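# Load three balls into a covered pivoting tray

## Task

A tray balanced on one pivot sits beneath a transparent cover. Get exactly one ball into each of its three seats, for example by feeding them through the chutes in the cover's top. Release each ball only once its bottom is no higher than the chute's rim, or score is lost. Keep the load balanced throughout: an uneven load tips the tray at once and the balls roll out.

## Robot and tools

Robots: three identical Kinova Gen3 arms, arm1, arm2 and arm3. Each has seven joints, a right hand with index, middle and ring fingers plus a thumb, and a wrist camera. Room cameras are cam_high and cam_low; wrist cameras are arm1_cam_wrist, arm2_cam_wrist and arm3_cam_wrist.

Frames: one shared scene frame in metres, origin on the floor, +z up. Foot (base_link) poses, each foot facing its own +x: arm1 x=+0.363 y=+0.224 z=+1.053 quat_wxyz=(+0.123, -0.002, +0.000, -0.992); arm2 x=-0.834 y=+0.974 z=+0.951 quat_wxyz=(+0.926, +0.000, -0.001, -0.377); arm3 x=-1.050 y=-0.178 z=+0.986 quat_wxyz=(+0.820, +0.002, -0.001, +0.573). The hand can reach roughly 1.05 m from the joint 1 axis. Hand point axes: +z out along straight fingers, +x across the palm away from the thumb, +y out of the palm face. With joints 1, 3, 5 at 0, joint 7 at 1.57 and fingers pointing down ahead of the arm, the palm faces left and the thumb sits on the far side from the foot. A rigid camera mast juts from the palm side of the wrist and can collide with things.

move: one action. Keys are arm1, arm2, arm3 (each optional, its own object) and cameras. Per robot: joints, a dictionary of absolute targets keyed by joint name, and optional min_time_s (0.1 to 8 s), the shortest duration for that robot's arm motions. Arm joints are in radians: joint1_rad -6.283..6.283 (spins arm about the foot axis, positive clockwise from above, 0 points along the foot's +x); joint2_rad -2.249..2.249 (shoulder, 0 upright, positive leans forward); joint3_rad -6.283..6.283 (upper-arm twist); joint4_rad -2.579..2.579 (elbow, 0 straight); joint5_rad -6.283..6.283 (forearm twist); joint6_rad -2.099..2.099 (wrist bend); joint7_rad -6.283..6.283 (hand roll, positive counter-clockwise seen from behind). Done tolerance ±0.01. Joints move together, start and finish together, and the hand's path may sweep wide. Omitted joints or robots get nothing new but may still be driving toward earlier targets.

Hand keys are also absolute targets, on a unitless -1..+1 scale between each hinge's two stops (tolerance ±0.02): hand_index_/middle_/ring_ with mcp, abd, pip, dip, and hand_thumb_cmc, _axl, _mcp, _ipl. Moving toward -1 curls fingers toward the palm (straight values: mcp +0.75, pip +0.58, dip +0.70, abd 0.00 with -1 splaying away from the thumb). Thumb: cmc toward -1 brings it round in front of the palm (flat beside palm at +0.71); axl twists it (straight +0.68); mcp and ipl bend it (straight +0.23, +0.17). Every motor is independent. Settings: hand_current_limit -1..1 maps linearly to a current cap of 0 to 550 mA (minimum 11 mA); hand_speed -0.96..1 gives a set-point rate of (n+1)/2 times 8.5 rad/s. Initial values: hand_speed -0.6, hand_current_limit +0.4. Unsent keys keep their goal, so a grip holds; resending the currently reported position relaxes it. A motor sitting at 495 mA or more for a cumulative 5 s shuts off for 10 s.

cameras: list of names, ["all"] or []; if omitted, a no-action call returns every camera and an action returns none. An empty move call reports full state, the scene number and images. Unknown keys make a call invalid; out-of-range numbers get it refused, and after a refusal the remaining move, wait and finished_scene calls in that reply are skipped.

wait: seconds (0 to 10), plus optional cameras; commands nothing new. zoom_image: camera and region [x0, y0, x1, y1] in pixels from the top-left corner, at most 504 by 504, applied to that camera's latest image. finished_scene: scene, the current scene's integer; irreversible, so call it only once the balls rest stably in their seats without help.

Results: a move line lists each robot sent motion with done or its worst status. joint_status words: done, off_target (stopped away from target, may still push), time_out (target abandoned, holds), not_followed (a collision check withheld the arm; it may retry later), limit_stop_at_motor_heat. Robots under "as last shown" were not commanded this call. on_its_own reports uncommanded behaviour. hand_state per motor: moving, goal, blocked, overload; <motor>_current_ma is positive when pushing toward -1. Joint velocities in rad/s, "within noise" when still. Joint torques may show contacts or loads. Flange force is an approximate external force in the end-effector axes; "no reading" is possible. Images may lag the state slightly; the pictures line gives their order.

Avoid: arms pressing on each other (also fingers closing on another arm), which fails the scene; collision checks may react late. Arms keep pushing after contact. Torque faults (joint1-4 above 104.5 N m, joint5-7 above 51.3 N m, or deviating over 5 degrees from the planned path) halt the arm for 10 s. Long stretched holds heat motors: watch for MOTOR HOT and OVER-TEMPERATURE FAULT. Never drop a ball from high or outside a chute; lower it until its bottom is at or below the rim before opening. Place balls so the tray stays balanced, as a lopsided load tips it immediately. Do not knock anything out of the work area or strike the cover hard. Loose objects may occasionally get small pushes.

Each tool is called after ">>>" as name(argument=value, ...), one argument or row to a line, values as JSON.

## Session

>>> move(
)

>>> zoom_image(
  camera="cam_high",
  region=[230, 160, 460, 390],
)

>>> zoom_image(
  camera="cam_low",
  region=[260, 150, 500, 310],
)

Scene clock: 0.00 s.
Joint torques (N m): no reading
Flange force (N): no reading
Joint velocities: within noise
arm1.joint_positions: joint1_rad=-0.106 joint2_rad=-0.593 joint3_rad=-0.077 joint4_rad=+1.420 joint5_rad=-0.038 joint6_rad=+1.888 joint7_rad=+1.817 hand_index_mcp=+0.753 hand_index_abd=+0.000 hand_index_pip=+0.577 hand_index_dip=+0.696 hand_middle_mcp=+0.753 hand_middle_abd=+0.000 hand_middle_pip=+0.577 hand_middle_dip=+0.696 hand_ring_mcp=+0.753 hand_ring_abd=+0.000 hand_ring_pip=+0.577 hand_ring_dip=+0.696 hand_thumb_cmc=+0.714 hand_thumb_axl=+0.677 hand_thumb_mcp=+0.226 hand_thumb_ipl=+0.168 hand_current_limit=+0.400 hand_speed=-0.600
arm1.joint_status: not commanded
arm1.hand_state: goal,goal,goal,goal,goal,goal,goal,goal,goal,goal,goal,goal,goal,goal,goal,goal
arm1.index_mcp_current_ma: 0
arm1.index_abd_current_ma: 0
arm1.index_pip_current_ma: 0
arm1.index_dip_current_ma: 0
arm1.middle_mcp_current_ma: 0
arm1.middle_abd_current_ma: 0
arm1.middle_pip_current_ma: 0
arm1.middle_dip_current_ma: 0
arm1.ring_mcp_current_ma: 0
arm1.ring_abd_current_ma: 0
arm1.ring_pip_current_ma: 0
arm1.ring_dip_current_ma: 0
arm1.thumb_cmc_current_ma: 0
arm1.thumb_axl_current_ma: 0
arm1.thumb_mcp_current_ma: 0
arm1.thumb_ipl_current_ma: 0
arm1.hand_goal_index_mcp: 0.754
arm1.hand_goal_index_abd: 0.000
arm1.hand_goal_index_pip: 0.576
arm1.hand_goal_index_dip: 0.696
arm1.hand_goal_middle_mcp: 0.754
arm1.hand_goal_middle_abd: 0.000
arm1.hand_goal_middle_pip: 0.576
arm1.hand_goal_middle_dip: 0.696
arm1.hand_goal_ring_mcp: 0.754
arm1.hand_goal_ring_abd: 0.000
arm1.hand_goal_ring_pip: 0.576
arm1.hand_goal_ring_dip: 0.696
arm1.hand_goal_thumb_cmc: 0.714
arm1.hand_goal_thumb_axl: 0.678
arm1.hand_goal_thumb_mcp: 0.226
arm1.hand_goal_thumb_ipl: 0.168
arm1.hand: x=+0.2908 y=+0.0977 z=+1.6252 quat_wxyz=(+0.013, +0.919, +0.331, -0.212) (m; scene frame)
arm2.joint_positions: joint1_rad=+0.635 joint2_rad=-0.358 joint3_rad=-0.070 joint4_rad=+1.491 joint5_rad=-0.016 joint6_rad=+1.955 joint7_rad=+1.889 hand_index_mcp=+0.753 hand_index_abd=+0.000 hand_index_pip=+0.577 hand_index_dip=+0.696 hand_middle_mcp=+0.753 hand_middle_abd=+0.000 hand_middle_pip=+0.577 hand_middle_dip=+0.696 hand_ring_mcp=+0.753 hand_ring_abd=+0.000 hand_ring_pip=+0.577 hand_ring_dip=+0.696 hand_thumb_cmc=+0.714 hand_thumb_axl=+0.677 hand_thumb_mcp=+0.226 hand_thumb_ipl=+0.168 hand_current_limit=+0.400 hand_speed=-0.600
arm2.joint_status: not commanded
arm2.hand_state: goal,goal,goal,goal,goal,goal,goal,goal,goal,goal,goal,goal,goal,goal,goal,goal
arm2.index_mcp_current_ma: 0
arm2.index_abd_current_ma: 0
arm2.index_pip_current_ma: 0
arm2.index_dip_current_ma: 0
arm2.middle_mcp_current_ma: 0
arm2.middle_abd_current_ma: 0
arm2.middle_pip_current_ma: 0
arm2.middle_dip_current_ma: 0
arm2.ring_mcp_current_ma: 0
arm2.ring_abd_current_ma: 0
arm2.ring_pip_current_ma: 0
arm2.ring_dip_current_ma: 0
arm2.thumb_cmc_current_ma: 0
arm2.thumb_axl_current_ma: 0
arm2.thumb_mcp_current_ma: 0
arm2.thumb_ipl_current_ma: 0
arm2.hand_goal_index_mcp: 0.754
arm2.hand_goal_index_abd: 0.000
arm2.hand_goal_index_pip: 0.576
arm2.hand_goal_index_dip: 0.696
arm2.hand_goal_middle_mcp: 0.754
arm2.hand_goal_middle_abd: 0.000
arm2.hand_goal_middle_pip: 0.576
arm2.hand_goal_middle_dip: 0.696
arm2.hand_goal_ring_mcp: 0.754
arm2.hand_goal_ring_abd: 0.000
arm2.hand_goal_ring_pip: 0.576
arm2.hand_goal_ring_dip: 0.696
arm2.hand_goal_thumb_cmc: 0.714
arm2.hand_goal_thumb_axl: 0.678
arm2.hand_goal_thumb_mcp: 0.226
arm2.hand_goal_thumb_ipl: 0.168
arm2.hand: x=-0.7310 y=+0.8473 z=+1.4617 quat_wxyz=(+0.015, +0.487, +0.873, -0.022) (m; scene frame)
arm3.joint_positions: joint1_rad=-0.708 joint2_rad=-0.542 joint3_rad=-0.008 joint4_rad=+1.312 joint5_rad=-0.036 joint6_rad=+1.908 joint7_rad=+1.506 hand_index_mcp=+0.753 hand_index_abd=+0.000 hand_index_pip=+0.577 hand_index_dip=+0.696 hand_middle_mcp=+0.753 hand_middle_abd=+0.000 hand_middle_pip=+0.577 hand_middle_dip=+0.696 hand_ring_mcp=+0.753 hand_ring_abd=+0.000 hand_ring_pip=+0.577 hand_ring_dip=+0.696 hand_thumb_cmc=+0.714 hand_thumb_axl=+0.677 hand_thumb_mcp=+0.226 hand_thumb_ipl=+0.168 hand_current_limit=+0.400 hand_speed=-0.600
arm3.joint_status: not commanded
arm3.hand_state: goal,goal,goal,goal,goal,goal,goal,goal,goal,goal,goal,goal,goal,goal,goal,goal
arm3.index_mcp_current_ma: 0
arm3.index_abd_current_ma: 0
arm3.index_pip_current_ma: 0
arm3.index_dip_current_ma: 0
arm3.middle_mcp_current_ma: 0
arm3.middle_abd_current_ma: 0
arm3.middle_pip_current_ma: 0
arm3.middle_dip_current_ma: 0
arm3.ring_mcp_current_ma: 0
arm3.ring_abd_current_ma: 0
arm3.ring_pip_current_ma: 0
arm3.ring_dip_current_ma: 0
arm3.thumb_cmc_current_ma: 0
arm3.thumb_axl_current_ma: 0
arm3.thumb_mcp_current_ma: 0
arm3.thumb_ipl_current_ma: 0
arm3.hand_goal_index_mcp: 0.754
arm3.hand_goal_index_abd: 0.000
arm3.hand_goal_index_pip: 0.576
arm3.hand_goal_index_dip: 0.696
arm3.hand_goal_middle_mcp: 0.754
arm3.hand_goal_middle_abd: 0.000
arm3.hand_goal_middle_pip: 0.576
arm3.hand_goal_middle_dip: 0.696
arm3.hand_goal_ring_mcp: 0.754
arm3.hand_goal_ring_abd: 0.000
arm3.hand_goal_ring_pip: 0.576
arm3.hand_goal_ring_dip: 0.696
arm3.hand_goal_thumb_cmc: 0.714
arm3.hand_goal_thumb_axl: 0.678
arm3.hand_goal_thumb_mcp: 0.226
arm3.hand_goal_thumb_ipl: 0.168
arm3.hand: x=-1.1728 y=-0.0567 z=+1.6017 quat_wxyz=(+0.115, -0.789, +0.569, +0.201) (m; scene frame)
pictures: arm1_cam_wrist, arm2_cam_wrist, arm3_cam_wrist, cam_high, cam_low
Images, in order (width x height): arm1_cam_wrist 672x504, arm2_cam_wrist 672x504, arm3_cam_wrist 672x504, cam_high 672x504, cam_low 672x504.

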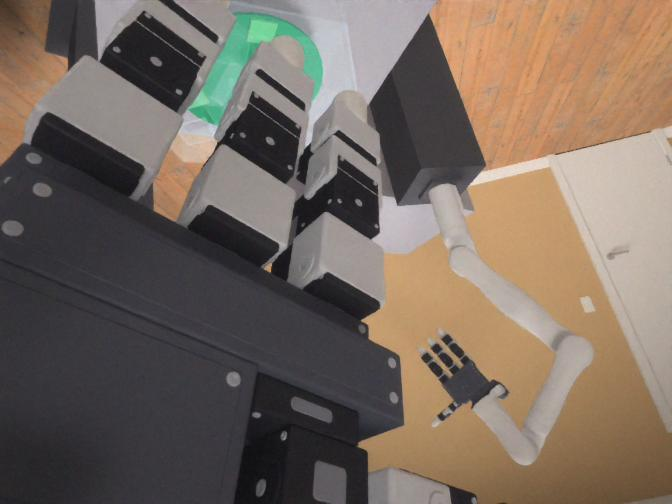

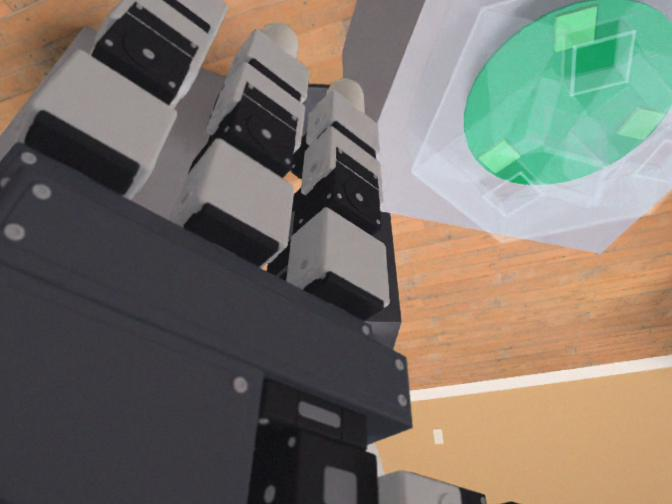

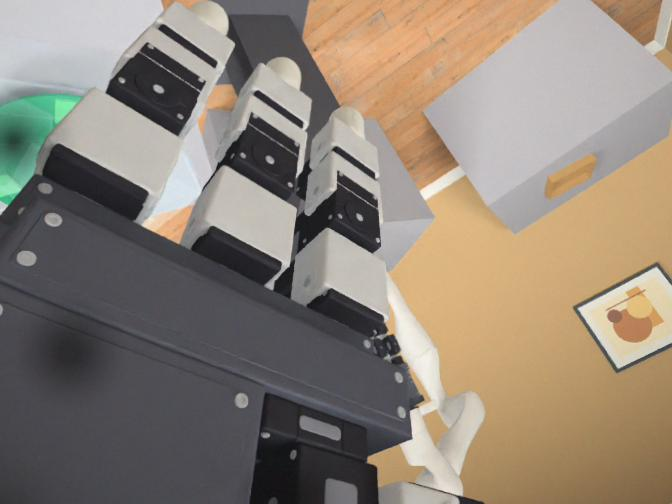

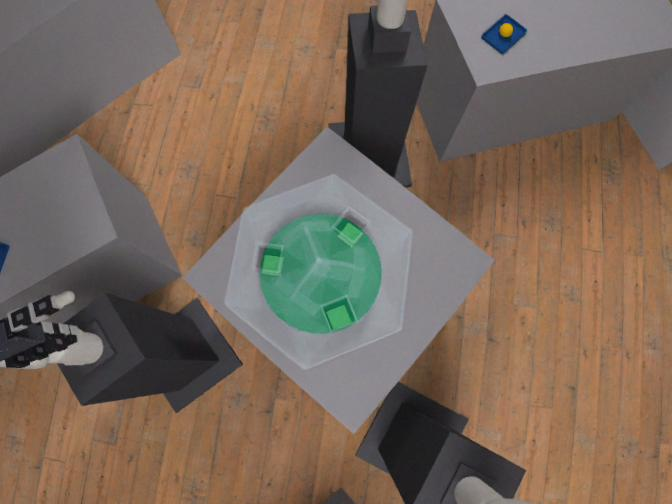

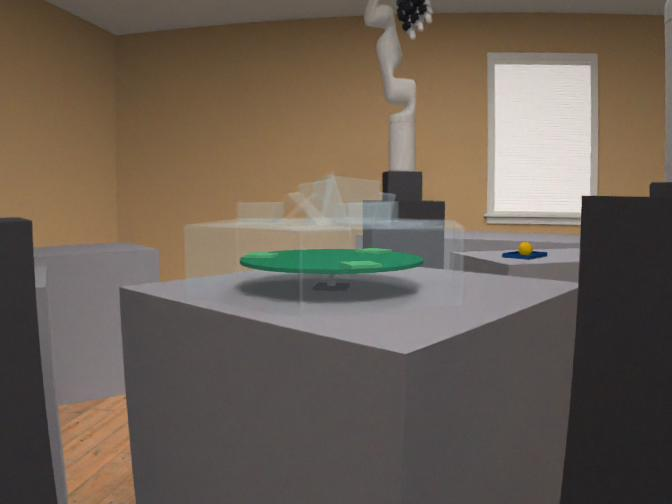

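Scaled by 2.191 from the camera's 672x504 image, which has a finer 960x720 frame.

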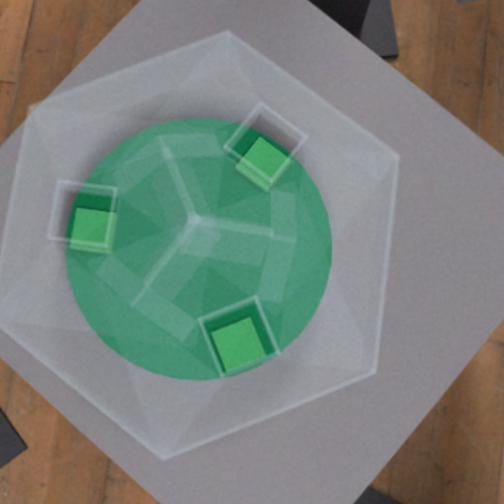

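Scaled by 2.100 from the camera's 672x504 image, which has a finer 960x720 frame.

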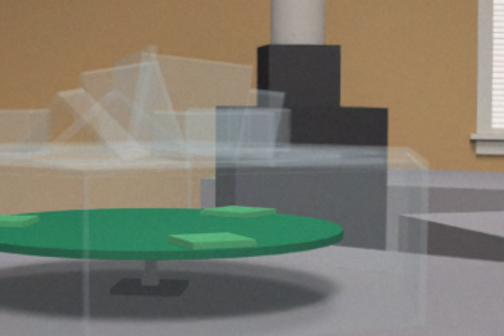

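>>> move(
  arm1={"joints":{"joint1_rad":-1.6069,"joint2_rad":-0.0708,"joint3_rad":0,"joint4_rad":2.36,"joint5_rad":0,"joint6_rad":0.8524,"joint7_rad":2.41,"hand_middle_mcp":1,"hand_middle_pip":1,"hand_middle_dip":1,"hand_thumb_cmc":-0.571,"hand_index_abd":0.1,"hand_ring_abd":-0.1,"hand_speed":0,"hand_current_limit":0.7}},
  arm2={"joints":{"joint1_rad":-1.728,"joint2_rad":0.0084,"joint3_rad":0,"joint4_rad":1.9078,"joint5_rad":0,"joint6_rad":1.2254,"joint7_rad":2.349,"hand_middle_mcp":1,"hand_middle_pip":1,"hand_middle_dip":1,"hand_thumb_cmc":-0.571,"hand_index_abd":0.1,"hand_ring_abd":-0.1,"hand_speed":0,"hand_current_limit":0.7}},
  arm3={"joints":{"joint1_rad":-1.672,"joint2_rad":-0.0063,"joint3_rad":0,"joint4_rad":2.0381,"joint5_rad":0,"joint6_rad":1.1098,"joint7_rad":2.3597,"hand_middle_mcp":1,"hand_middle_pip":1,"hand_middle_dip":1,"hand_thumb_cmc":-0.571,"hand_index_abd":0.1,"hand_ring_abd":-0.1,"hand_speed":0,"hand_current_limit":0.78}},
  cameras=["all"],
)

Scene clock: 45.07 s.
Joint torques (N m): arm1=[-0.46 -4.05 0.31 -7.18 -0.1 0.39 0.13] | arm2=[0.8 -8.5 0.33 -8.84 0.1 0.4 -0.03] | arm3=[-0.57 -7.69 0 -6.88 -0.09 0.03 0.17]
Flange force (N): arm1=[2.1 3.6 2.0] | arm2=[-0.5 2.1 4.3] | arm3=[-1.1 -2.0 -1.3]
move: arm1 done; arm2 done; arm3 done
Joint velocities: within noise
arm1.joint_positions: joint1_rad=-1.607 joint2_rad=-0.071 joint3_rad=+0.000 joint4_rad=+2.360 joint5_rad=+0.000 joint6_rad=+0.852 joint7_rad=+2.410 hand_index_mcp=+0.753 hand_index_abd=+0.095 hand_index_pip=+0.577 hand_index_dip=+0.696 hand_middle_mcp=+0.989 hand_middle_abd=+0.000 hand_middle_pip=+0.992 hand_middle_dip=+0.997 hand_ring_mcp=+0.753 hand_ring_abd=-0.098 hand_ring_pip=+0.577 hand_ring_dip=+0.696 hand_thumb_cmc=-0.572 hand_thumb_axl=+0.677 hand_thumb_mcp=+0.223 hand_thumb_ipl=+0.168 hand_current_limit=+0.700 hand_speed=+0.000
arm1.joint_status: all done
arm1.hand_state: goal,goal,goal,goal,goal,goal,goal,goal,goal,goal,goal,goal,goal,goal,goal,goal
arm1.index_mcp_current_ma: -2
arm1.index_abd_current_ma: -10
arm1.index_pip_current_ma: 1
arm1.index_dip_current_ma: 0
arm1.middle_mcp_current_ma: -32
arm1.middle_abd_current_ma: 0
arm1.middle_pip_current_ma: -20
arm1.middle_dip_current_ma: -8
arm1.ring_mcp_current_ma: -2
arm1.ring_abd_current_ma: 3
arm1.ring_pip_current_ma: 1
arm1.ring_dip_current_ma: 0
arm1.thumb_cmc_current_ma: -4
arm1.thumb_axl_current_ma: -2
arm1.thumb_mcp_current_ma: -8
arm1.thumb_ipl_current_ma: -1
arm1.hand_goal_index_mcp: 0.754
arm1.hand_goal_index_abd: 0.100
arm1.hand_goal_index_pip: 0.576
arm1.hand_goal_index_dip: 0.696
arm1.hand_goal_middle_mcp: 1.000
arm1.hand_goal_middle_abd: 0.000
arm1.hand_goal_middle_pip: 1.000
arm1.hand_goal_middle_dip: 1.000
arm1.hand_goal_ring_mcp: 0.754
arm1.hand_goal_ring_abd: -0.100
arm1.hand_goal_ring_pip: 0.576
arm1.hand_goal_ring_dip: 0.696
arm1.hand_goal_thumb_cmc: -0.570
arm1.hand_goal_thumb_axl: 0.678
arm1.hand_goal_thumb_mcp: 0.226
arm1.hand_goal_thumb_ipl: 0.168
arm1.hand: x=+0.4548 y=+0.0855 z=+1.2495 quat_wxyz=(-0.002, +0.222, +0.975, -0.001) (m; scene frame)
arm2.joint_positions: joint1_rad=-1.728 joint2_rad=+0.008 joint3_rad=+0.000 joint4_rad=+1.908 joint5_rad=+0.000 joint6_rad=+1.225 joint7_rad=+2.349 hand_index_mcp=+0.753 hand_index_abd=+0.096 hand_index_pip=+0.577 hand_index_dip=+0.696 hand_middle_mcp=+0.990 hand_middle_abd=+0.000 hand_middle_pip=+0.993 hand_middle_dip=+0.996 hand_ring_mcp=+0.753 hand_ring_abd=-0.096 hand_ring_pip=+0.577 hand_ring_dip=+0.696 hand_thumb_cmc=-0.568 hand_thumb_axl=+0.677 hand_thumb_mcp=+0.224 hand_thumb_ipl=+0.168 hand_current_limit=+0.700 hand_speed=+0.000
arm2.joint_status: all done
arm2.hand_state: goal,goal,goal,goal,goal,goal,goal,goal,goal,goal,goal,goal,goal,goal,goal,goal
arm2.index_mcp_current_ma: 0
arm2.index_abd_current_ma: -2
arm2.index_pip_current_ma: 0
arm2.index_dip_current_ma: 0
arm2.middle_mcp_current_ma: -12
arm2.middle_abd_current_ma: 0
arm2.middle_pip_current_ma: -6
arm2.middle_dip_current_ma: -3
arm2.ring_mcp_current_ma: 0
arm2.ring_abd_current_ma: 2
arm2.ring_pip_current_ma: 0
arm2.ring_dip_current_ma: 0
arm2.thumb_cmc_current_ma: 1
arm2.thumb_axl_current_ma: 0
arm2.thumb_mcp_current_ma: -2
arm2.thumb_ipl_current_ma: 0
arm2.hand_goal_index_mcp: 0.754
arm2.hand_goal_index_abd: 0.100
arm2.hand_goal_index_pip: 0.576
arm2.hand_goal_index_dip: 0.696
arm2.hand_goal_middle_mcp: 1.000
arm2.hand_goal_middle_abd: 0.000
arm2.hand_goal_middle_pip: 1.000
arm2.hand_goal_middle_dip: 1.000
arm2.hand_goal_ring_mcp: 0.754
arm2.hand_goal_ring_abd: -0.100
arm2.hand_goal_ring_pip: 0.576
arm2.hand_goal_ring_dip: 0.696
arm2.hand_goal_thumb_cmc: -0.570
arm2.hand_goal_thumb_axl: 0.678
arm2.hand_goal_thumb_mcp: 0.226
arm2.hand_goal_thumb_ipl: 0.168
arm2.hand: x=-0.7293 y=+1.2127 z=+1.2493 quat_wxyz=(+0.001, -0.762, +0.647, -0.001) (m; scene frame)
arm3.joint_positions: joint1_rad=-1.672 joint2_rad=-0.006 joint3_rad=+0.000 joint4_rad=+2.038 joint5_rad=+0.000 joint6_rad=+1.110 joint7_rad=+2.360 hand_index_mcp=+0.753 hand_index_abd=+0.095 hand_index_pip=+0.577 hand_index_dip=+0.696 hand_middle_mcp=+0.993 hand_middle_abd=+0.000 hand_middle_pip=+0.994 hand_middle_dip=+0.997 hand_ring_mcp=+0.753 hand_ring_abd=-0.098 hand_ring_pip=+0.577 hand_ring_dip=+0.696 hand_thumb_cmc=-0.572 hand_thumb_axl=+0.677 hand_thumb_mcp=+0.223 hand_thumb_ipl=+0.168 hand_current_limit=+0.780 hand_speed=+0.000
arm3.joint_status: all done
arm3.hand_state: goal,goal,goal,goal,goal,goal,goal,goal,goal,goal,goal,goal,goal,goal,goal,goal
arm3.index_mcp_current_ma: 0
arm3.index_abd_current_ma: -2
arm3.index_pip_current_ma: 0
arm3.index_dip_current_ma: 0
arm3.middle_mcp_current_ma: -4
arm3.middle_abd_current_ma: 0
arm3.middle_pip_current_ma: -3
arm3.middle_dip_current_ma: -1
arm3.ring_mcp_current_ma: 0
arm3.ring_abd_current_ma: 0
arm3.ring_pip_current_ma: 0
arm3.ring_dip_current_ma: 0
arm3.thumb_cmc_current_ma: -1
arm3.thumb_axl_current_ma: 0
arm3.thumb_mcp_current_ma: -1
arm3.thumb_ipl_current_ma: 0
arm3.hand_goal_index_mcp: 0.754
arm3.hand_goal_index_abd: 0.100
arm3.hand_goal_index_pip: 0.576
arm3.hand_goal_index_dip: 0.696
arm3.hand_goal_middle_mcp: 1.000
arm3.hand_goal_middle_abd: 0.000
arm3.hand_goal_middle_pip: 1.000
arm3.hand_goal_middle_dip: 1.000
arm3.hand_goal_ring_mcp: 0.754
arm3.hand_goal_ring_abd: -0.100
arm3.hand_goal_ring_pip: 0.576
arm3.hand_goal_ring_dip: 0.696
arm3.hand_goal_thumb_cmc: -0.570
arm3.hand_goal_thumb_axl: 0.678
arm3.hand_goal_thumb_mcp: 0.226
arm3.hand_goal_thumb_ipl: 0.168
arm3.hand: x=-1.2901 y=-0.1708 z=+1.2499 quat_wxyz=(+0.002, -0.964, -0.267, -0.001) (m; scene frame)
pictures: arm1_cam_wrist, arm2_cam_wrist, arm3_cam_wrist, cam_high, cam_low
Images, in order (width x height): arm1_cam_wrist 672x504, arm2_cam_wrist 672x504, arm3_cam_wrist 672x504, cam_high 672x504, cam_low 672x504.

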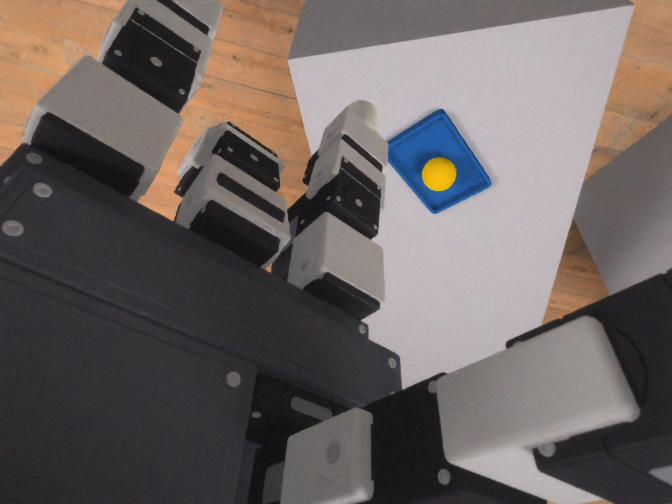

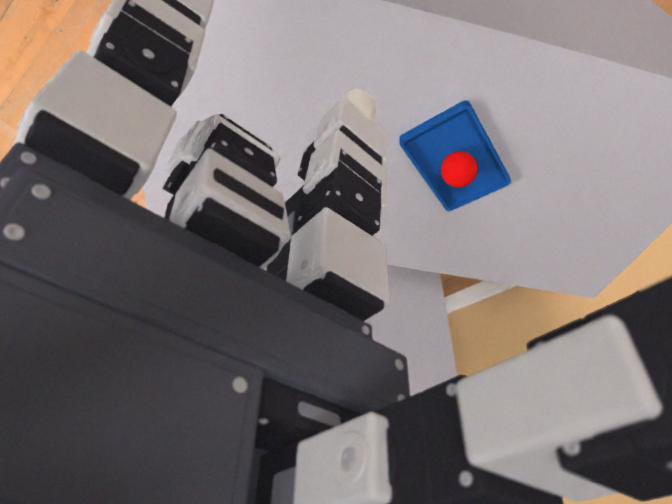

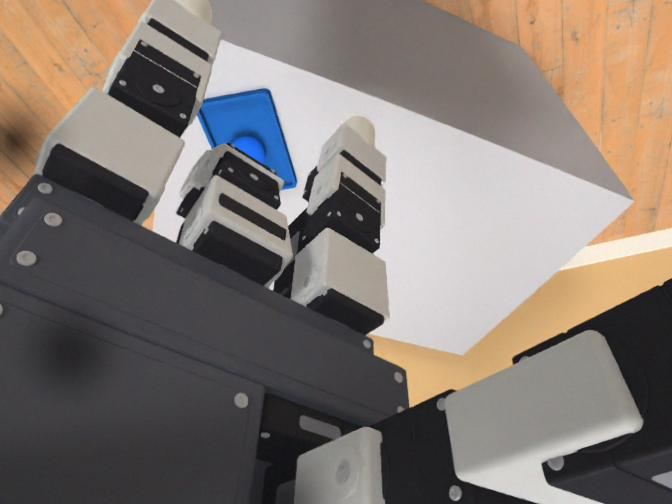

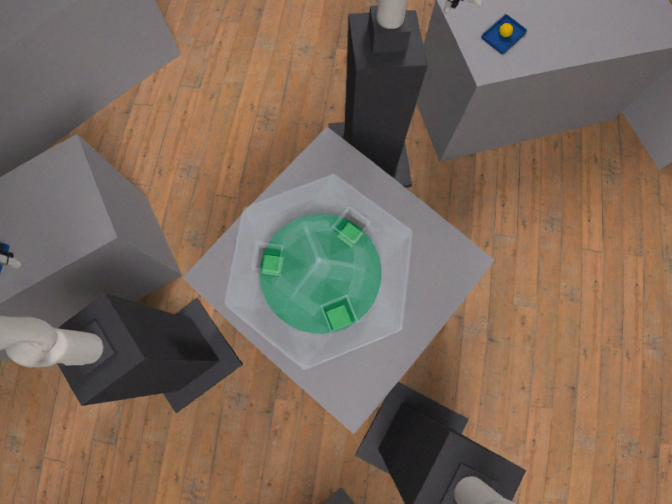

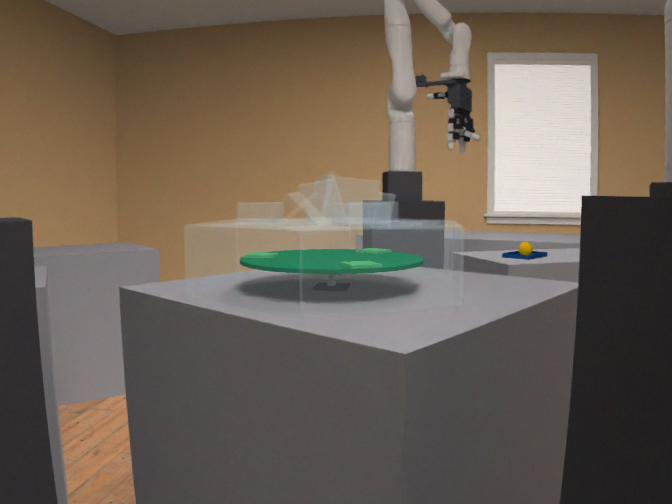

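>>> zoom_image(
  camera="arm1_cam_wrist",
  region=[370, 90, 520, 230],
)

>>> zoom_image(
  camera="arm2_cam_wrist",
  region=[380, 80, 530, 220],
)

>>> zoom_image(
  camera="arm3_cam_wrist",
  region=[180, 70, 330, 210],
)

Scaled by 3.360 from the camera's 672x504 image, which has a finer 960x720 frame.

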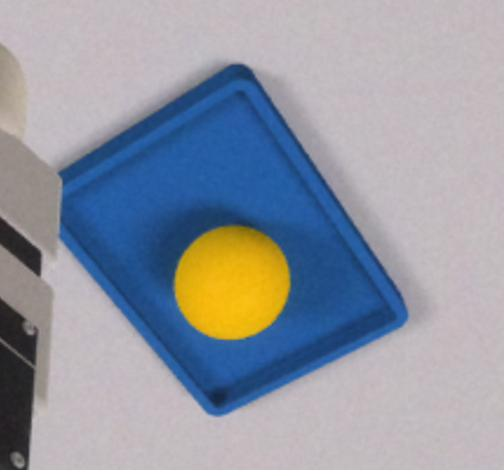

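Scaled by 3.360 from the camera's 672x504 image, which has a finer 960x720 frame.

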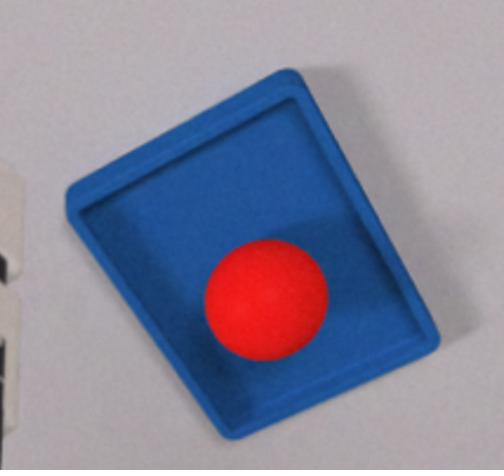

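Scaled by 3.360 from the camera's 672x504 image, which has a finer 960x720 frame.

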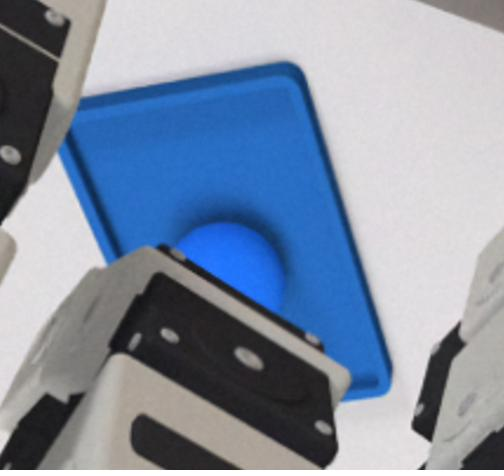

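>>> move(
  arm1={"joints":{"joint1_rad":-1.9083,"joint2_rad":1.2442,"joint4_rad":1.228,"joint6_rad":0.6694,"joint7_rad":1.9117}},
  arm2={"joints":{"joint1_rad":-1.9914,"joint2_rad":1.1723,"joint4_rad":0.829,"joint6_rad":1.1403,"joint7_rad":1.831}},
  arm3={"joints":{"joint1_rad":-1.3888,"joint2_rad":1.1335,"joint4_rad":1.2658,"joint6_rad":0.7423,"joint7_rad":1.9293}},
  cameras=["arm1_cam_wrist","arm2_cam_wrist","arm3_cam_wrist","cam_low"],
)

>>> zoom_image(
  camera="arm1_cam_wrist",
  region=[220, 0, 400, 140],
)

>>> zoom_image(
  camera="arm2_cam_wrist",
  region=[220, 0, 400, 140],
)

>>> zoom_image(
  camera="arm3_cam_wrist",
  region=[220, 0, 400, 140],
)

Scene clock: 206.27 s.
Joint torques (N m): arm1=[-0.45 -22.86 0.72 -6.02 -0.15 0.41 0.11] | arm2=[0.89 -26.77 0.68 -8.57 0.05 0.34 -0.03] | arm3=[-0.52 -24.18 0.34 -5.14 -0.11 0.02 0.15]
Flange force (N): arm1=[6.1 1.5 -1.3] | arm2=[3.5 2.3 2.8] | arm3=[-3.3 -2.3 1.5]
move: arm1 done; arm2 done; arm3 done
Joint velocities: within noise
arm1.joint_positions: joint1_rad=-1.908 joint2_rad=+1.244 joint3_rad=+0.000 joint4_rad=+1.228 joint5_rad=+0.000 joint6_rad=+0.669 joint7_rad=+1.912 hand_index_mcp=+0.753 hand_index_abd=+0.096 hand_index_pip=+0.577 hand_index_dip=+0.696 hand_middle_mcp=+0.989 hand_middle_abd=+0.000 hand_middle_pip=+0.992 hand_middle_dip=+0.997 hand_ring_mcp=+0.753 hand_ring_abd=-0.098 hand_ring_pip=+0.577 hand_ring_dip=+0.696 hand_thumb_cmc=-0.572 hand_thumb_axl=+0.677 hand_thumb_mcp=+0.223 hand_thumb_ipl=+0.168 hand_current_limit=+0.700 hand_speed=+0.000
arm1.joint_status: all done
arm1.hand_state: goal,goal,goal,goal,goal,goal,goal,goal,goal,goal,goal,goal,goal,goal,goal,goal
arm1.index_mcp_current_ma: -2
arm1.index_abd_current_ma: -9
arm1.index_pip_current_ma: 1
arm1.index_dip_current_ma: 0
arm1.middle_mcp_current_ma: -32
arm1.middle_abd_current_ma: 0
arm1.middle_pip_current_ma: -20
arm1.middle_dip_current_ma: -8
arm1.ring_mcp_current_ma: -2
arm1.ring_abd_current_ma: 3
arm1.ring_pip_current_ma: 1
arm1.ring_dip_current_ma: 0
arm1.thumb_cmc_current_ma: -4
arm1.thumb_axl_current_ma: -2
arm1.thumb_mcp_current_ma: -8
arm1.thumb_ipl_current_ma: -1
arm1.hand_goal_index_mcp: 0.754
arm1.hand_goal_index_abd: 0.100
arm1.hand_goal_index_pip: 0.576
arm1.hand_goal_index_dip: 0.696
arm1.hand_goal_middle_mcp: 1.000
arm1.hand_goal_middle_abd: 0.000
arm1.hand_goal_middle_pip: 1.000
arm1.hand_goal_middle_dip: 1.000
arm1.hand_goal_ring_mcp: 0.754
arm1.hand_goal_ring_abd: -0.100
arm1.hand_goal_ring_pip: 0.576
arm1.hand_goal_ring_dip: 0.696
arm1.hand_goal_thumb_cmc: -0.570
arm1.hand_goal_thumb_axl: 0.678
arm1.hand_goal_thumb_mcp: 0.226
arm1.hand_goal_thumb_ipl: 0.168
arm1.hand: x=+0.7385 y=-0.2306 z=+0.9246 quat_wxyz=(-0.001, +0.317, +0.948, -0.001) (m; scene frame)
arm2.joint_positions: joint1_rad=-1.991 joint2_rad=+1.172 joint3_rad=+0.000 joint4_rad=+0.829 joint5_rad=+0.000 joint6_rad=+1.140 joint7_rad=+1.831 hand_index_mcp=+0.753 hand_index_abd=+0.096 hand_index_pip=+0.577 hand_index_dip=+0.696 hand_middle_mcp=+0.990 hand_middle_abd=+0.000 hand_middle_pip=+0.994 hand_middle_dip=+0.996 hand_ring_mcp=+0.753 hand_ring_abd=-0.096 hand_ring_pip=+0.577 hand_ring_dip=+0.696 hand_thumb_cmc=-0.568 hand_thumb_axl=+0.677 hand_thumb_mcp=+0.224 hand_thumb_ipl=+0.168 hand_current_limit=+0.700 hand_speed=+0.000
arm2.joint_status: all done
arm2.hand_state: goal,goal,goal,goal,goal,goal,goal,goal,goal,goal,goal,goal,goal,goal,goal,goal
arm2.index_mcp_current_ma: 0
arm2.index_abd_current_ma: -2
arm2.index_pip_current_ma: 0
arm2.index_dip_current_ma: 0
arm2.middle_mcp_current_ma: -12
arm2.middle_abd_current_ma: 0
arm2.middle_pip_current_ma: -6
arm2.middle_dip_current_ma: -3
arm2.ring_mcp_current_ma: 0
arm2.ring_abd_current_ma: 2
arm2.ring_pip_current_ma: 0
arm2.ring_dip_current_ma: 0
arm2.thumb_cmc_current_ma: 1
arm2.thumb_axl_current_ma: 0
arm2.thumb_mcp_current_ma: -2
arm2.thumb_ipl_current_ma: 0
arm2.hand_goal_index_mcp: 0.754
arm2.hand_goal_index_abd: 0.100
arm2.hand_goal_index_pip: 0.576
arm2.hand_goal_index_dip: 0.696
arm2.hand_goal_middle_mcp: 1.000
arm2.hand_goal_middle_abd: 0.000
arm2.hand_goal_middle_pip: 1.000
arm2.hand_goal_middle_dip: 1.000
arm2.hand_goal_ring_mcp: 0.754
arm2.hand_goal_ring_abd: -0.100
arm2.hand_goal_ring_pip: 0.576
arm2.hand_goal_ring_dip: 0.696
arm2.hand_goal_thumb_cmc: -0.570
arm2.hand_goal_thumb_axl: 0.678
arm2.hand_goal_thumb_mcp: 0.226
arm2.hand_goal_thumb_ipl: 0.168
arm2.hand: x=-0.6613 y=+1.6280 z=+0.9670 quat_wxyz=(+0.001, -0.674, +0.739, -0.001) (m; scene frame)
arm3.joint_positions: joint1_rad=-1.389 joint2_rad=+1.133 joint3_rad=+0.000 joint4_rad=+1.266 joint5_rad=+0.000 joint6_rad=+0.742 joint7_rad=+1.929 hand_index_mcp=+0.753 hand_index_abd=+0.096 hand_index_pip=+0.577 hand_index_dip=+0.696 hand_middle_mcp=+0.993 hand_middle_abd=+0.000 hand_middle_pip=+0.994 hand_middle_dip=+0.997 hand_ring_mcp=+0.753 hand_ring_abd=-0.098 hand_ring_pip=+0.577 hand_ring_dip=+0.696 hand_thumb_cmc=-0.572 hand_thumb_axl=+0.677 hand_thumb_mcp=+0.223 hand_thumb_ipl=+0.168 hand_current_limit=+0.780 hand_speed=+0.000
arm3.joint_status: all done
arm3.hand_state: goal,goal,goal,goal,goal,goal,goal,goal,goal,goal,goal,goal,goal,goal,goal,goal
arm3.index_mcp_current_ma: 0
arm3.index_abd_current_ma: -1
arm3.index_pip_current_ma: 0
arm3.index_dip_current_ma: 0
arm3.middle_mcp_current_ma: -4
arm3.middle_abd_current_ma: 0
arm3.middle_pip_current_ma: -3
arm3.middle_dip_current_ma: -1
arm3.ring_mcp_current_ma: 0
arm3.ring_abd_current_ma: 0
arm3.ring_pip_current_ma: 0
arm3.ring_dip_current_ma: 0
arm3.thumb_cmc_current_ma: -1
arm3.thumb_axl_current_ma: 0
arm3.thumb_mcp_current_ma: -1
arm3.thumb_ipl_current_ma: 0
arm3.hand_goal_index_mcp: 0.754
arm3.hand_goal_index_abd: 0.100
arm3.hand_goal_index_pip: 0.576
arm3.hand_goal_index_dip: 0.696
arm3.hand_goal_middle_mcp: 1.000
arm3.hand_goal_middle_abd: 0.000
arm3.hand_goal_middle_pip: 1.000
arm3.hand_goal_middle_dip: 1.000
arm3.hand_goal_ring_mcp: 0.754
arm3.hand_goal_ring_abd: -0.100
arm3.hand_goal_ring_pip: 0.576
arm3.hand_goal_ring_dip: 0.696
arm3.hand_goal_thumb_cmc: -0.570
arm3.hand_goal_thumb_axl: 0.678
arm3.hand_goal_thumb_mcp: 0.226
arm3.hand_goal_thumb_ipl: 0.168
arm3.hand: x=-1.5860 y=+0.0653 z=+0.9164 quat_wxyz=(+0.002, -0.996, +0.087, +0.000) (m; scene frame)
pictures: arm1_cam_wrist, arm2_cam_wrist, arm3_cam_wrist, cam_low
Images, in order (width x height): arm1_cam_wrist 672x504, arm2_cam_wrist 672x504, arm3_cam_wrist 672x504, cam_low 672x504.

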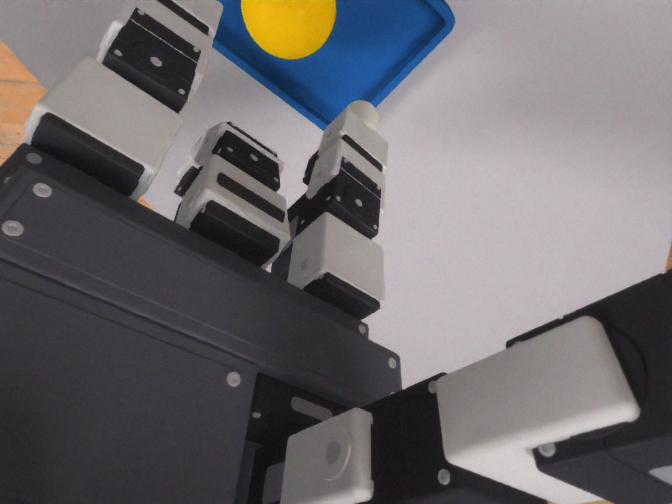

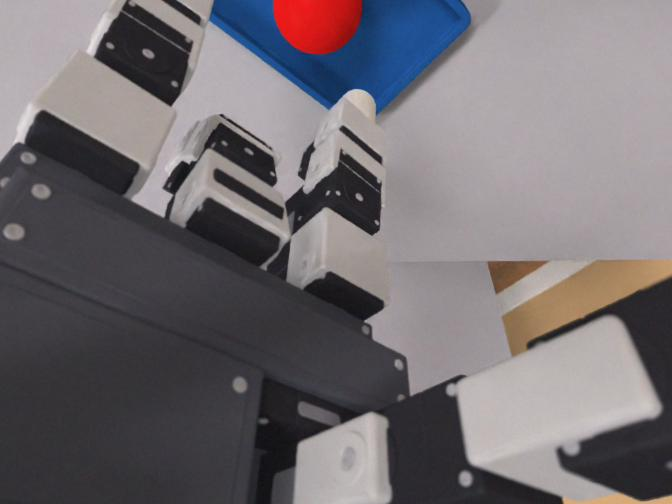

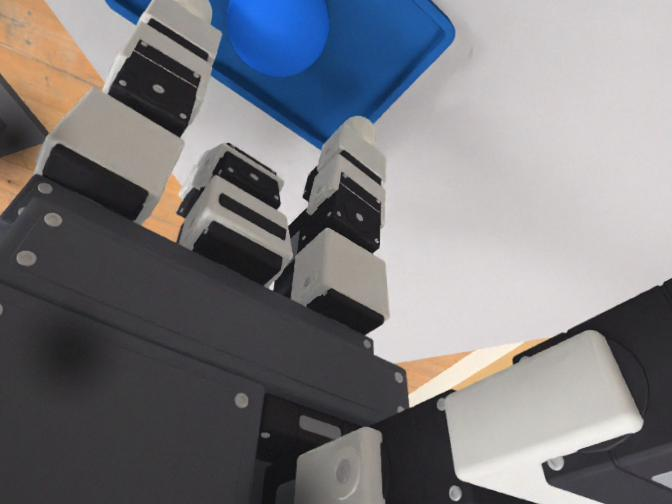

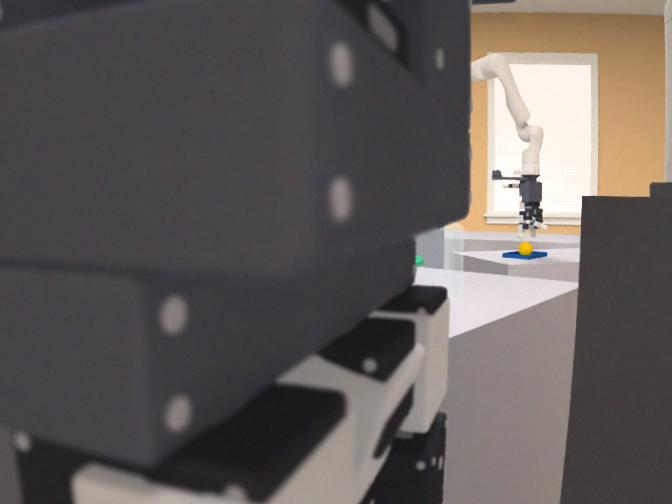

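Scaled by 2.800 from the camera's 672x504 image, which has a finer 960x720 frame.

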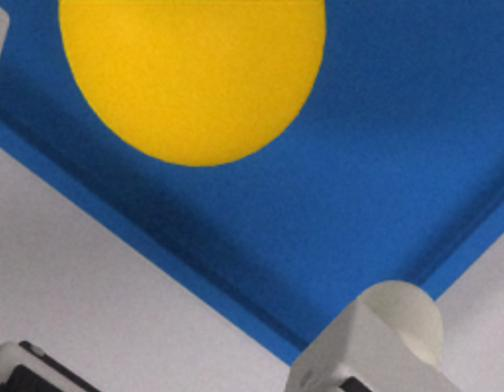

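Scaled by 2.800 from the camera's 672x504 image, which has a finer 960x720 frame.

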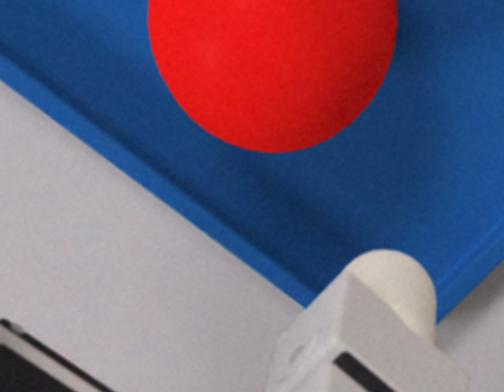

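Scaled by 2.800 from the camera's 672x504 image, which has a finer 960x720 frame.

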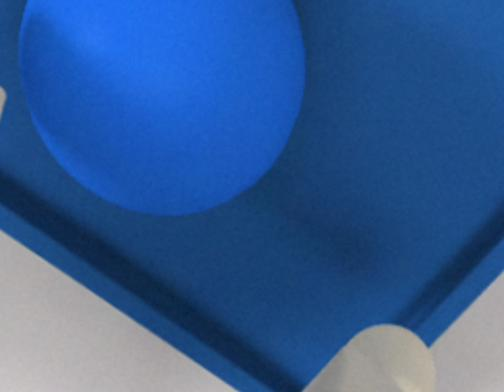

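>>> move(
  arm1={"joints":{"joint1_rad":-1.9148,"joint2_rad":1.2804,"joint4_rad":1.2642,"joint6_rad":0.597,"joint7_rad":1.9052},"min_time_s":1},
  arm2={"joints":{"joint1_rad":-2.0083,"joint2_rad":1.2871,"joint4_rad":0.7583,"joint6_rad":1.0962,"joint7_rad":1.8141},"min_time_s":1.3},
  arm3={"joints":{"joint1_rad":-1.3977,"joint2_rad":1.1173,"joint4_rad":1.3663,"joint6_rad":0.658,"joint7_rad":1.9204},"min_time_s":1},
  cameras=["arm1_cam_wrist","arm2_cam_wrist","arm3_cam_wrist","cam_low"],
)

>>> zoom_image(
  camera="arm1_cam_wrist",
  region=[200, 0, 400, 140],
)

>>> zoom_image(
  camera="arm2_cam_wrist",
  region=[200, 0, 400, 140],
)

>>> zoom_image(
  camera="arm3_cam_wrist",
  region=[200, 0, 400, 140],
)

>>> zoom_image(
  camera="cam_low",
  region=[480, 180, 570, 270],
)

Scene clock: 284.43 s.
Joint torques (N m): arm1=[-0.41 -22.55 0.7 -5.51 -0.15 0.37 0.13] | arm2=[0.87 -27.46 0.7 -8.25 0.02 0.4 -0.05] | arm3=[-0.54 -23.5 0.33 -4.56 -0.1 0 0.16]
Flange force (N): arm1=[5.7 1.4 -1.6] | arm2=[2.9 2.0 2.7] | arm3=[-3.2 -2.3 1.6]
move: arm1 done; arm2 done; arm3 done
Joint velocities: within noise
arm1.joint_positions: joint1_rad=-1.915 joint2_rad=+1.280 joint3_rad=+0.000 joint4_rad=+1.264 joint5_rad=+0.000 joint6_rad=+0.597 joint7_rad=+1.905 hand_index_mcp=+0.753 hand_index_abd=+0.096 hand_index_pip=+0.577 hand_index_dip=+0.696 hand_middle_mcp=+0.989 hand_middle_abd=+0.000 hand_middle_pip=+0.992 hand_middle_dip=+0.997 hand_ring_mcp=+0.753 hand_ring_abd=-0.098 hand_ring_pip=+0.577 hand_ring_dip=+0.696 hand_thumb_cmc=-0.572 hand_thumb_axl=+0.677 hand_thumb_mcp=+0.223 hand_thumb_ipl=+0.168 hand_current_limit=+0.700 hand_speed=+0.000
arm1.joint_status: all done
arm1.hand_state: goal,goal,goal,goal,goal,goal,goal,goal,goal,goal,goal,goal,goal,goal,goal,goal
arm1.index_mcp_current_ma: -2
arm1.index_abd_current_ma: -9
arm1.index_pip_current_ma: 1
arm1.index_dip_current_ma: 0
arm1.middle_mcp_current_ma: -32
arm1.middle_abd_current_ma: 0
arm1.middle_pip_current_ma: -20
arm1.middle_dip_current_ma: -8
arm1.ring_mcp_current_ma: -2
arm1.ring_abd_current_ma: 3
arm1.ring_pip_current_ma: 1
arm1.ring_dip_current_ma: 0
arm1.thumb_cmc_current_ma: -4
arm1.thumb_axl_current_ma: -2
arm1.thumb_mcp_current_ma: -8
arm1.thumb_ipl_current_ma: -1
arm1.hand_goal_index_mcp: 0.754
arm1.hand_goal_index_abd: 0.100
arm1.hand_goal_index_pip: 0.576
arm1.hand_goal_index_dip: 0.696
arm1.hand_goal_middle_mcp: 1.000
arm1.hand_goal_middle_abd: 0.000
arm1.hand_goal_middle_pip: 1.000
arm1.hand_goal_middle_dip: 1.000
arm1.hand_goal_ring_mcp: 0.754
arm1.hand_goal_ring_abd: -0.100
arm1.hand_goal_ring_pip: 0.576
arm1.hand_goal_ring_dip: 0.696
arm1.hand_goal_thumb_cmc: -0.570
arm1.hand_goal_thumb_axl: 0.678
arm1.hand_goal_thumb_mcp: 0.226
arm1.hand_goal_thumb_ipl: 0.168
arm1.hand: x=+0.7341 y=-0.2173 z=+0.8966 quat_wxyz=(-0.001, +0.317, +0.948, -0.001) (m; scene frame)
arm2.joint_positions: joint1_rad=-2.008 joint2_rad=+1.287 joint3_rad=+0.000 joint4_rad=+0.758 joint5_rad=+0.000 joint6_rad=+1.096 joint7_rad=+1.814 hand_index_mcp=+0.753 hand_index_abd=+0.096 hand_index_pip=+0.577 hand_index_dip=+0.696 hand_middle_mcp=+0.990 hand_middle_abd=+0.000 hand_middle_pip=+0.994 hand_middle_dip=+0.996 hand_ring_mcp=+0.753 hand_ring_abd=-0.096 hand_ring_pip=+0.577 hand_ring_dip=+0.696 hand_thumb_cmc=-0.568 hand_thumb_axl=+0.677 hand_thumb_mcp=+0.224 hand_thumb_ipl=+0.168 hand_current_limit=+0.700 hand_speed=+0.000
arm2.joint_status: all done
arm2.hand_state: goal,goal,goal,goal,goal,goal,goal,goal,goal,goal,goal,goal,goal,goal,goal,goal
arm2.index_mcp_current_ma: 0
arm2.index_abd_current_ma: -2
arm2.index_pip_current_ma: 0
arm2.index_dip_current_ma: 0
arm2.middle_mcp_current_ma: -12
arm2.middle_abd_current_ma: 0
arm2.middle_pip_current_ma: -6
arm2.middle_dip_current_ma: -3
arm2.ring_mcp_current_ma: 0
arm2.ring_abd_current_ma: 2
arm2.ring_pip_current_ma: 0
arm2.ring_dip_current_ma: 0
arm2.thumb_cmc_current_ma: 1
arm2.thumb_axl_current_ma: 0
arm2.thumb_mcp_current_ma: -2
arm2.thumb_ipl_current_ma: 0
arm2.hand_goal_index_mcp: 0.754
arm2.hand_goal_index_abd: 0.100
arm2.hand_goal_index_pip: 0.576
arm2.hand_goal_index_dip: 0.696
arm2.hand_goal_middle_mcp: 1.000
arm2.hand_goal_middle_abd: 0.000
arm2.hand_goal_middle_pip: 1.000
arm2.hand_goal_middle_dip: 1.000
arm2.hand_goal_ring_mcp: 0.754
arm2.hand_goal_ring_abd: -0.100
arm2.hand_goal_ring_pip: 0.576
arm2.hand_goal_ring_dip: 0.696
arm2.hand_goal_thumb_cmc: -0.570
arm2.hand_goal_thumb_axl: 0.678
arm2.hand_goal_thumb_mcp: 0.226
arm2.hand_goal_thumb_ipl: 0.168
arm2.hand: x=-0.6685 y=+1.6417 z=+0.9091 quat_wxyz=(+0.001, -0.674, +0.739, -0.001) (m; scene frame)
arm3.joint_positions: joint1_rad=-1.398 joint2_rad=+1.117 joint3_rad=+0.000 joint4_rad=+1.366 joint5_rad=+0.000 joint6_rad=+0.658 joint7_rad=+1.920 hand_index_mcp=+0.753 hand_index_abd=+0.096 hand_index_pip=+0.577 hand_index_dip=+0.696 hand_middle_mcp=+0.993 hand_middle_abd=+0.000 hand_middle_pip=+0.994 hand_middle_dip=+0.997 hand_ring_mcp=+0.753 hand_ring_abd=-0.098 hand_ring_pip=+0.577 hand_ring_dip=+0.696 hand_thumb_cmc=-0.572 hand_thumb_axl=+0.677 hand_thumb_mcp=+0.223 hand_thumb_ipl=+0.168 hand_current_limit=+0.780 hand_speed=+0.000
arm3.joint_status: all done
arm3.hand_state: goal,goal,goal,goal,goal,goal,goal,goal,goal,goal,goal,goal,goal,goal,goal,goal
arm3.index_mcp_current_ma: 0
arm3.index_abd_current_ma: -1
arm3.index_pip_current_ma: 0
arm3.index_dip_current_ma: 0
arm3.middle_mcp_current_ma: -4
arm3.middle_abd_current_ma: 0
arm3.middle_pip_current_ma: -3
arm3.middle_dip_current_ma: -1
arm3.ring_mcp_current_ma: 0
arm3.ring_abd_current_ma: 0
arm3.ring_pip_current_ma: 0
arm3.ring_dip_current_ma: 0
arm3.thumb_cmc_current_ma: -1
arm3.thumb_axl_current_ma: 0
arm3.thumb_mcp_current_ma: -1
arm3.thumb_ipl_current_ma: 0
arm3.hand_goal_index_mcp: 0.754
arm3.hand_goal_index_abd: 0.100
arm3.hand_goal_index_pip: 0.576
arm3.hand_goal_index_dip: 0.696
arm3.hand_goal_middle_mcp: 1.000
arm3.hand_goal_middle_abd: 0.000
arm3.hand_goal_middle_pip: 1.000
arm3.hand_goal_middle_dip: 1.000
arm3.hand_goal_ring_mcp: 0.754
arm3.hand_goal_ring_abd: -0.100
arm3.hand_goal_ring_pip: 0.576
arm3.hand_goal_ring_dip: 0.696
arm3.hand_goal_thumb_cmc: -0.570
arm3.hand_goal_thumb_axl: 0.678
arm3.hand_goal_thumb_mcp: 0.226
arm3.hand_goal_thumb_ipl: 0.168
arm3.hand: x=-1.5688 y=+0.0493 z=+0.9054 quat_wxyz=(+0.002, -0.996, +0.087, +0.000) (m; scene frame)
pictures: arm1_cam_wrist, arm2_cam_wrist, arm3_cam_wrist, cam_low
Images, in order (width x height): arm1_cam_wrist 672x504, arm2_cam_wrist 672x504, arm3_cam_wrist 672x504, cam_low 672x504.

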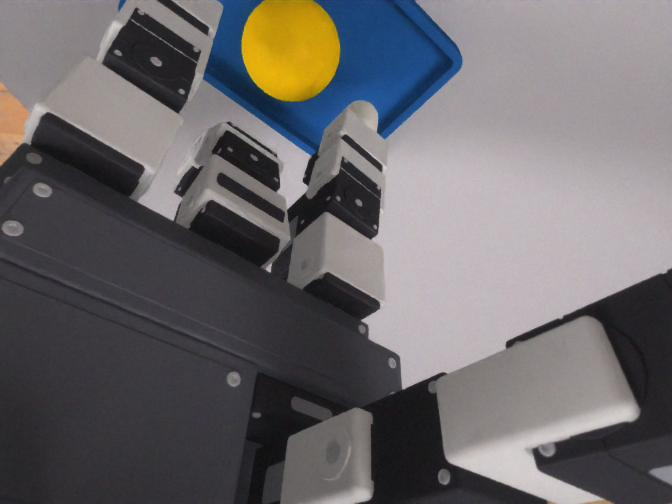

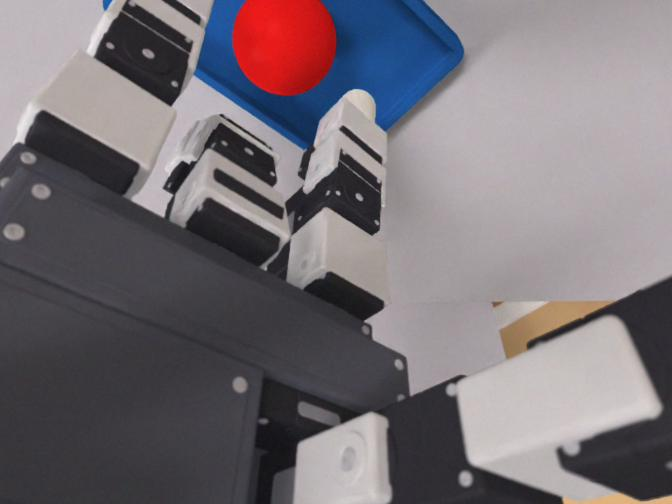

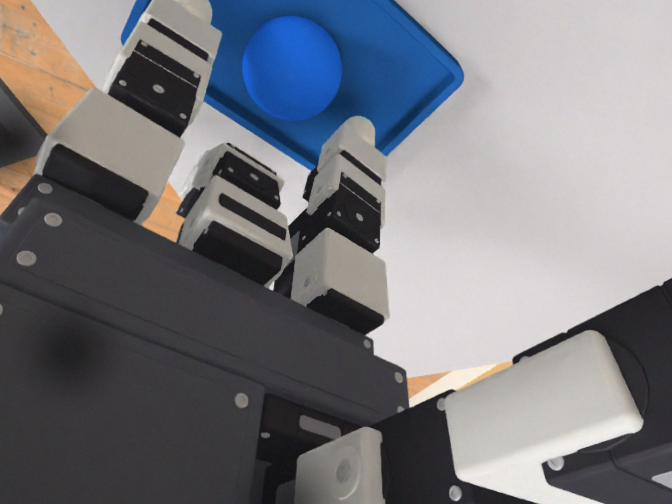

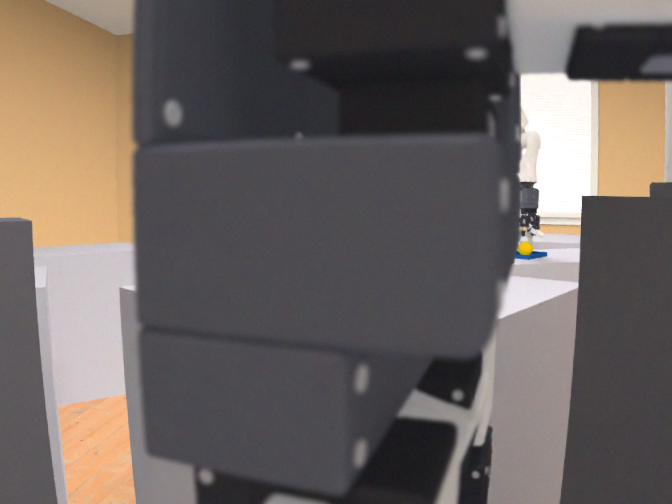

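Scaled by 2.520 from the camera's 672x504 image, which has a finer 960x720 frame.

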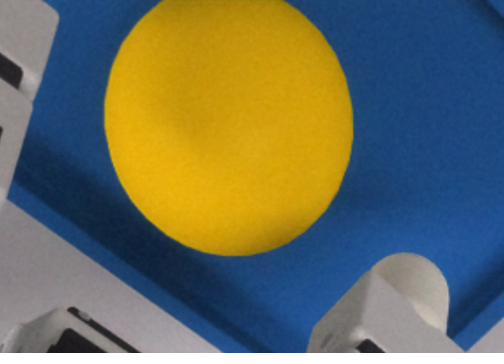

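Scaled by 2.520 from the camera's 672x504 image, which has a finer 960x720 frame.

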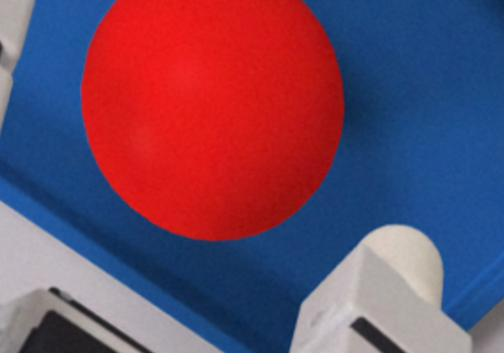

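Scaled by 2.520 from the camera's 672x504 image, which has a finer 960x720 frame.

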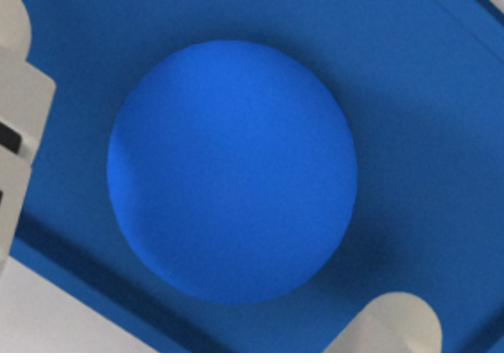

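Scaled by 5.600 from the camera's 672x504 image, which has a finer 960x720 frame.

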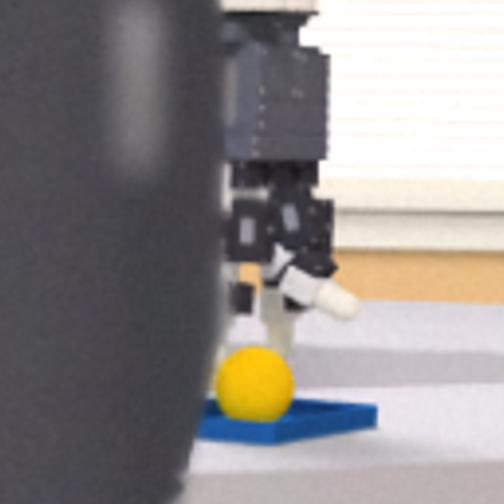

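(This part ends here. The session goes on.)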